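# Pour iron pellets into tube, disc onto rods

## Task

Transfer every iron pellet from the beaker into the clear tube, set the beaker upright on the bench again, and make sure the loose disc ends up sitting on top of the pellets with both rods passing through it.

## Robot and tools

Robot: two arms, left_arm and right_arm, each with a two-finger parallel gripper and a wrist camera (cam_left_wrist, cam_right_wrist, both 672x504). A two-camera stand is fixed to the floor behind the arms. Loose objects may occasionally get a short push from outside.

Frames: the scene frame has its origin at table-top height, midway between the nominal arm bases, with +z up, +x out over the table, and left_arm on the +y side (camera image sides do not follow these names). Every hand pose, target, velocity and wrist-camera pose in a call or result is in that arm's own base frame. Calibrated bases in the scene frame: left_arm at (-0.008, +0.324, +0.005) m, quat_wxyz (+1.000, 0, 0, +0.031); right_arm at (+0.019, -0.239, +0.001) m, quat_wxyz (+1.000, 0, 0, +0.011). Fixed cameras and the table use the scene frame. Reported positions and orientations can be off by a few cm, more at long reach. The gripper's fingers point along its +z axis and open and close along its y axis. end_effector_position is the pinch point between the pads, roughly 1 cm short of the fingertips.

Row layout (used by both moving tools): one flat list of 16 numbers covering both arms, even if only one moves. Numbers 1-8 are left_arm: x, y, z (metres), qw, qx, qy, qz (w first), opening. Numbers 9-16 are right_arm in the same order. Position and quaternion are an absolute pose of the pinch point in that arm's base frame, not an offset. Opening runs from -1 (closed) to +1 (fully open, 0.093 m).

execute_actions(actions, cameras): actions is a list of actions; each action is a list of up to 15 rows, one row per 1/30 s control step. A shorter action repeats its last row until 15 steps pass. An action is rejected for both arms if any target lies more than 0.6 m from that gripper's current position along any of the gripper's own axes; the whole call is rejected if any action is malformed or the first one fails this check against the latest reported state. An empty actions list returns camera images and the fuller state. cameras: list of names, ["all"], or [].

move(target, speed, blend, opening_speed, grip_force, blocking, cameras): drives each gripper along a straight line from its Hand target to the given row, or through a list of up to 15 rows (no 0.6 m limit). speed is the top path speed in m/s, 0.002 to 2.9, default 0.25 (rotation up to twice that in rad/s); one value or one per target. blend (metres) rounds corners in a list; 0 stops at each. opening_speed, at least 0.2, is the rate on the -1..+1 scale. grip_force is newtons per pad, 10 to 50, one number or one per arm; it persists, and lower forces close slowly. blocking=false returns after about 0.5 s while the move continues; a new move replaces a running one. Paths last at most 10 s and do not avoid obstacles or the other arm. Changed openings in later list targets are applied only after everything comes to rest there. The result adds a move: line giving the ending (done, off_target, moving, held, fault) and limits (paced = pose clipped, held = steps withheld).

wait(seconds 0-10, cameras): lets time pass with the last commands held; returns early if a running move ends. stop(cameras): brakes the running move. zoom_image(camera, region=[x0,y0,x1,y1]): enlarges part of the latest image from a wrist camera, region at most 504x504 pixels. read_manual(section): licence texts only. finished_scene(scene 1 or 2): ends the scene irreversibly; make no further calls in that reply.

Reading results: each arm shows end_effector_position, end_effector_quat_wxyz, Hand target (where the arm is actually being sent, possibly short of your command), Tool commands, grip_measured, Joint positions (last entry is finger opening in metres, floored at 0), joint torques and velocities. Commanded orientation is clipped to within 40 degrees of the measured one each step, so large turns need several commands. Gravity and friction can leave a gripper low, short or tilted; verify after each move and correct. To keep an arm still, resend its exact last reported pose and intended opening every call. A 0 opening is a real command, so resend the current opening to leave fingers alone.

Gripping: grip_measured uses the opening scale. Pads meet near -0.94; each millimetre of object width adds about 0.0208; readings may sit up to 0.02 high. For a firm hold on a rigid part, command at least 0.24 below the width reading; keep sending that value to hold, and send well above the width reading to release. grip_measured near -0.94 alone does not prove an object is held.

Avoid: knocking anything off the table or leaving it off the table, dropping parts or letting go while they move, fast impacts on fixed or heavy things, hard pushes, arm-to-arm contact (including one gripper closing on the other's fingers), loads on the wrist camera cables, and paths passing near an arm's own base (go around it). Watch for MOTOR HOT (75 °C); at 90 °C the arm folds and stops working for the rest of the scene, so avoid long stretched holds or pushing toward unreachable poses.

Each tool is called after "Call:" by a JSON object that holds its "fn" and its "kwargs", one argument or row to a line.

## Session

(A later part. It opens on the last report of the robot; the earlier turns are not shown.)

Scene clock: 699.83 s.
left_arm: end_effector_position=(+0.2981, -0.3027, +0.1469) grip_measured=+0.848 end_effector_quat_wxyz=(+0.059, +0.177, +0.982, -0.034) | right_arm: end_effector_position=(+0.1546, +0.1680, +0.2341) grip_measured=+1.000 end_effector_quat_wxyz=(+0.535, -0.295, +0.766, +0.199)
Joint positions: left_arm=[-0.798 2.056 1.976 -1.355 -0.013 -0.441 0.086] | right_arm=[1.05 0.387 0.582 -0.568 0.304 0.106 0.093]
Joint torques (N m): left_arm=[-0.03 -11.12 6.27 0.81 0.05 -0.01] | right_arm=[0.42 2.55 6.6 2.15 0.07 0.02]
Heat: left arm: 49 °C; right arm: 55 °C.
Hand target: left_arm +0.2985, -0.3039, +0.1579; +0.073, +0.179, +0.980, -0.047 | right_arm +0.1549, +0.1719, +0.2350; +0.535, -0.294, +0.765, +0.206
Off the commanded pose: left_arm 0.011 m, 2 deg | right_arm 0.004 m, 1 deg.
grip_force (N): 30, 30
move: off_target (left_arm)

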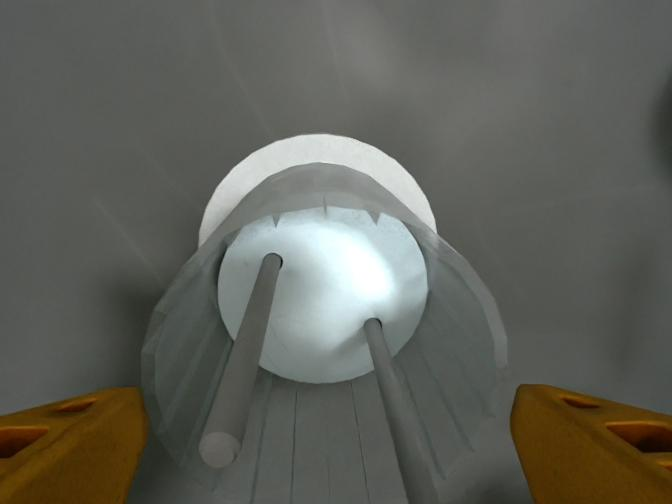

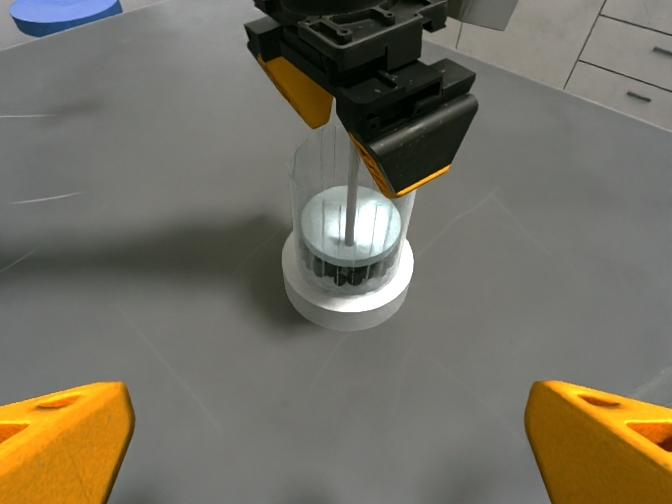

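Call:
{"fn": "move", "kwargs": {
  "target": [
    [0.2985,-0.304,0.16,0.0734,0.179,0.980,-0.047,1,0.155,0.172,0.235,0.5355,-0.2936,0.7647,0.2056,1],
    [0.2965,-0.302,0.24,0.0734,0.179,0.980,-0.047,1,0.155,0.172,0.235,0.5355,-0.2936,0.7647,0.2056,1]
  ],
  "speed": 0.1,
  "cameras": ["cam_right_wrist"]
}}

Scene clock: 708.43 s.
left_arm: end_effector_position=(+0.2993, -0.3039, +0.2266) grip_measured=+0.999 end_effector_quat_wxyz=(+0.101, +0.176, +0.977, -0.064) | right_arm: end_effector_position=(+0.1546, +0.1680, +0.2341) grip_measured=+1.000 end_effector_quat_wxyz=(+0.535, -0.295, +0.766, +0.199)
Joint positions: left_arm=[-0.798 2.065 2.303 -1.57 -0.013 -0.441 0.093] | right_arm=[1.05 0.387 0.582 -0.568 0.304 0.106 0.093]
Joint torques (N m): left_arm=[-0.06 -9.92 8.29 0.7 0.05 0] | right_arm=[0.42 2.55 6.6 2.15 0.07 0.02]
Heat: left arm: 51 °C; right arm: 55 °C.
Hand target: left_arm +0.2963, -0.3017, +0.2393; +0.110, +0.178, +0.975, -0.072 | right_arm +0.1549, +0.1719, +0.2350; +0.535, -0.294, +0.765, +0.206
Off the commanded pose: left_arm 0.014 m, 4 deg | right_arm 0.004 m, 1 deg.
joint sent to its limit (left arm) — joint 4 (wrist pitch), lower limit. The joint targets are off in orientation, not in position.
grip_force (N): 30, 30
move: off_target (left_arm)
Images, in order (width x height): cam_right_wrist 672x504.

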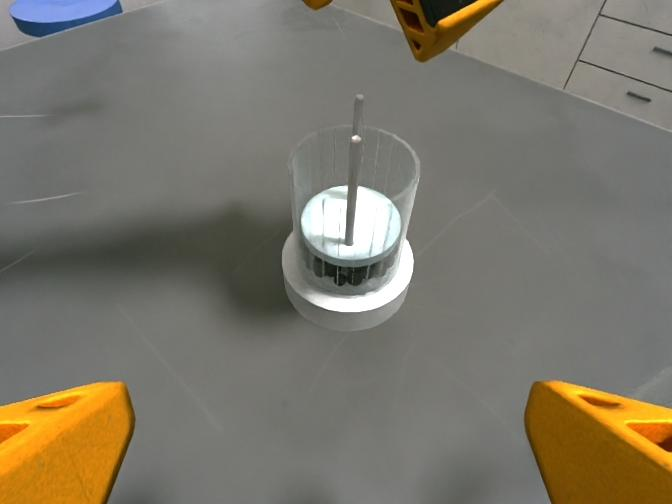

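Call:
{"fn": "finished_scene", "kwargs": {
  "scene": 2
}}

The scene is finished: the task was done.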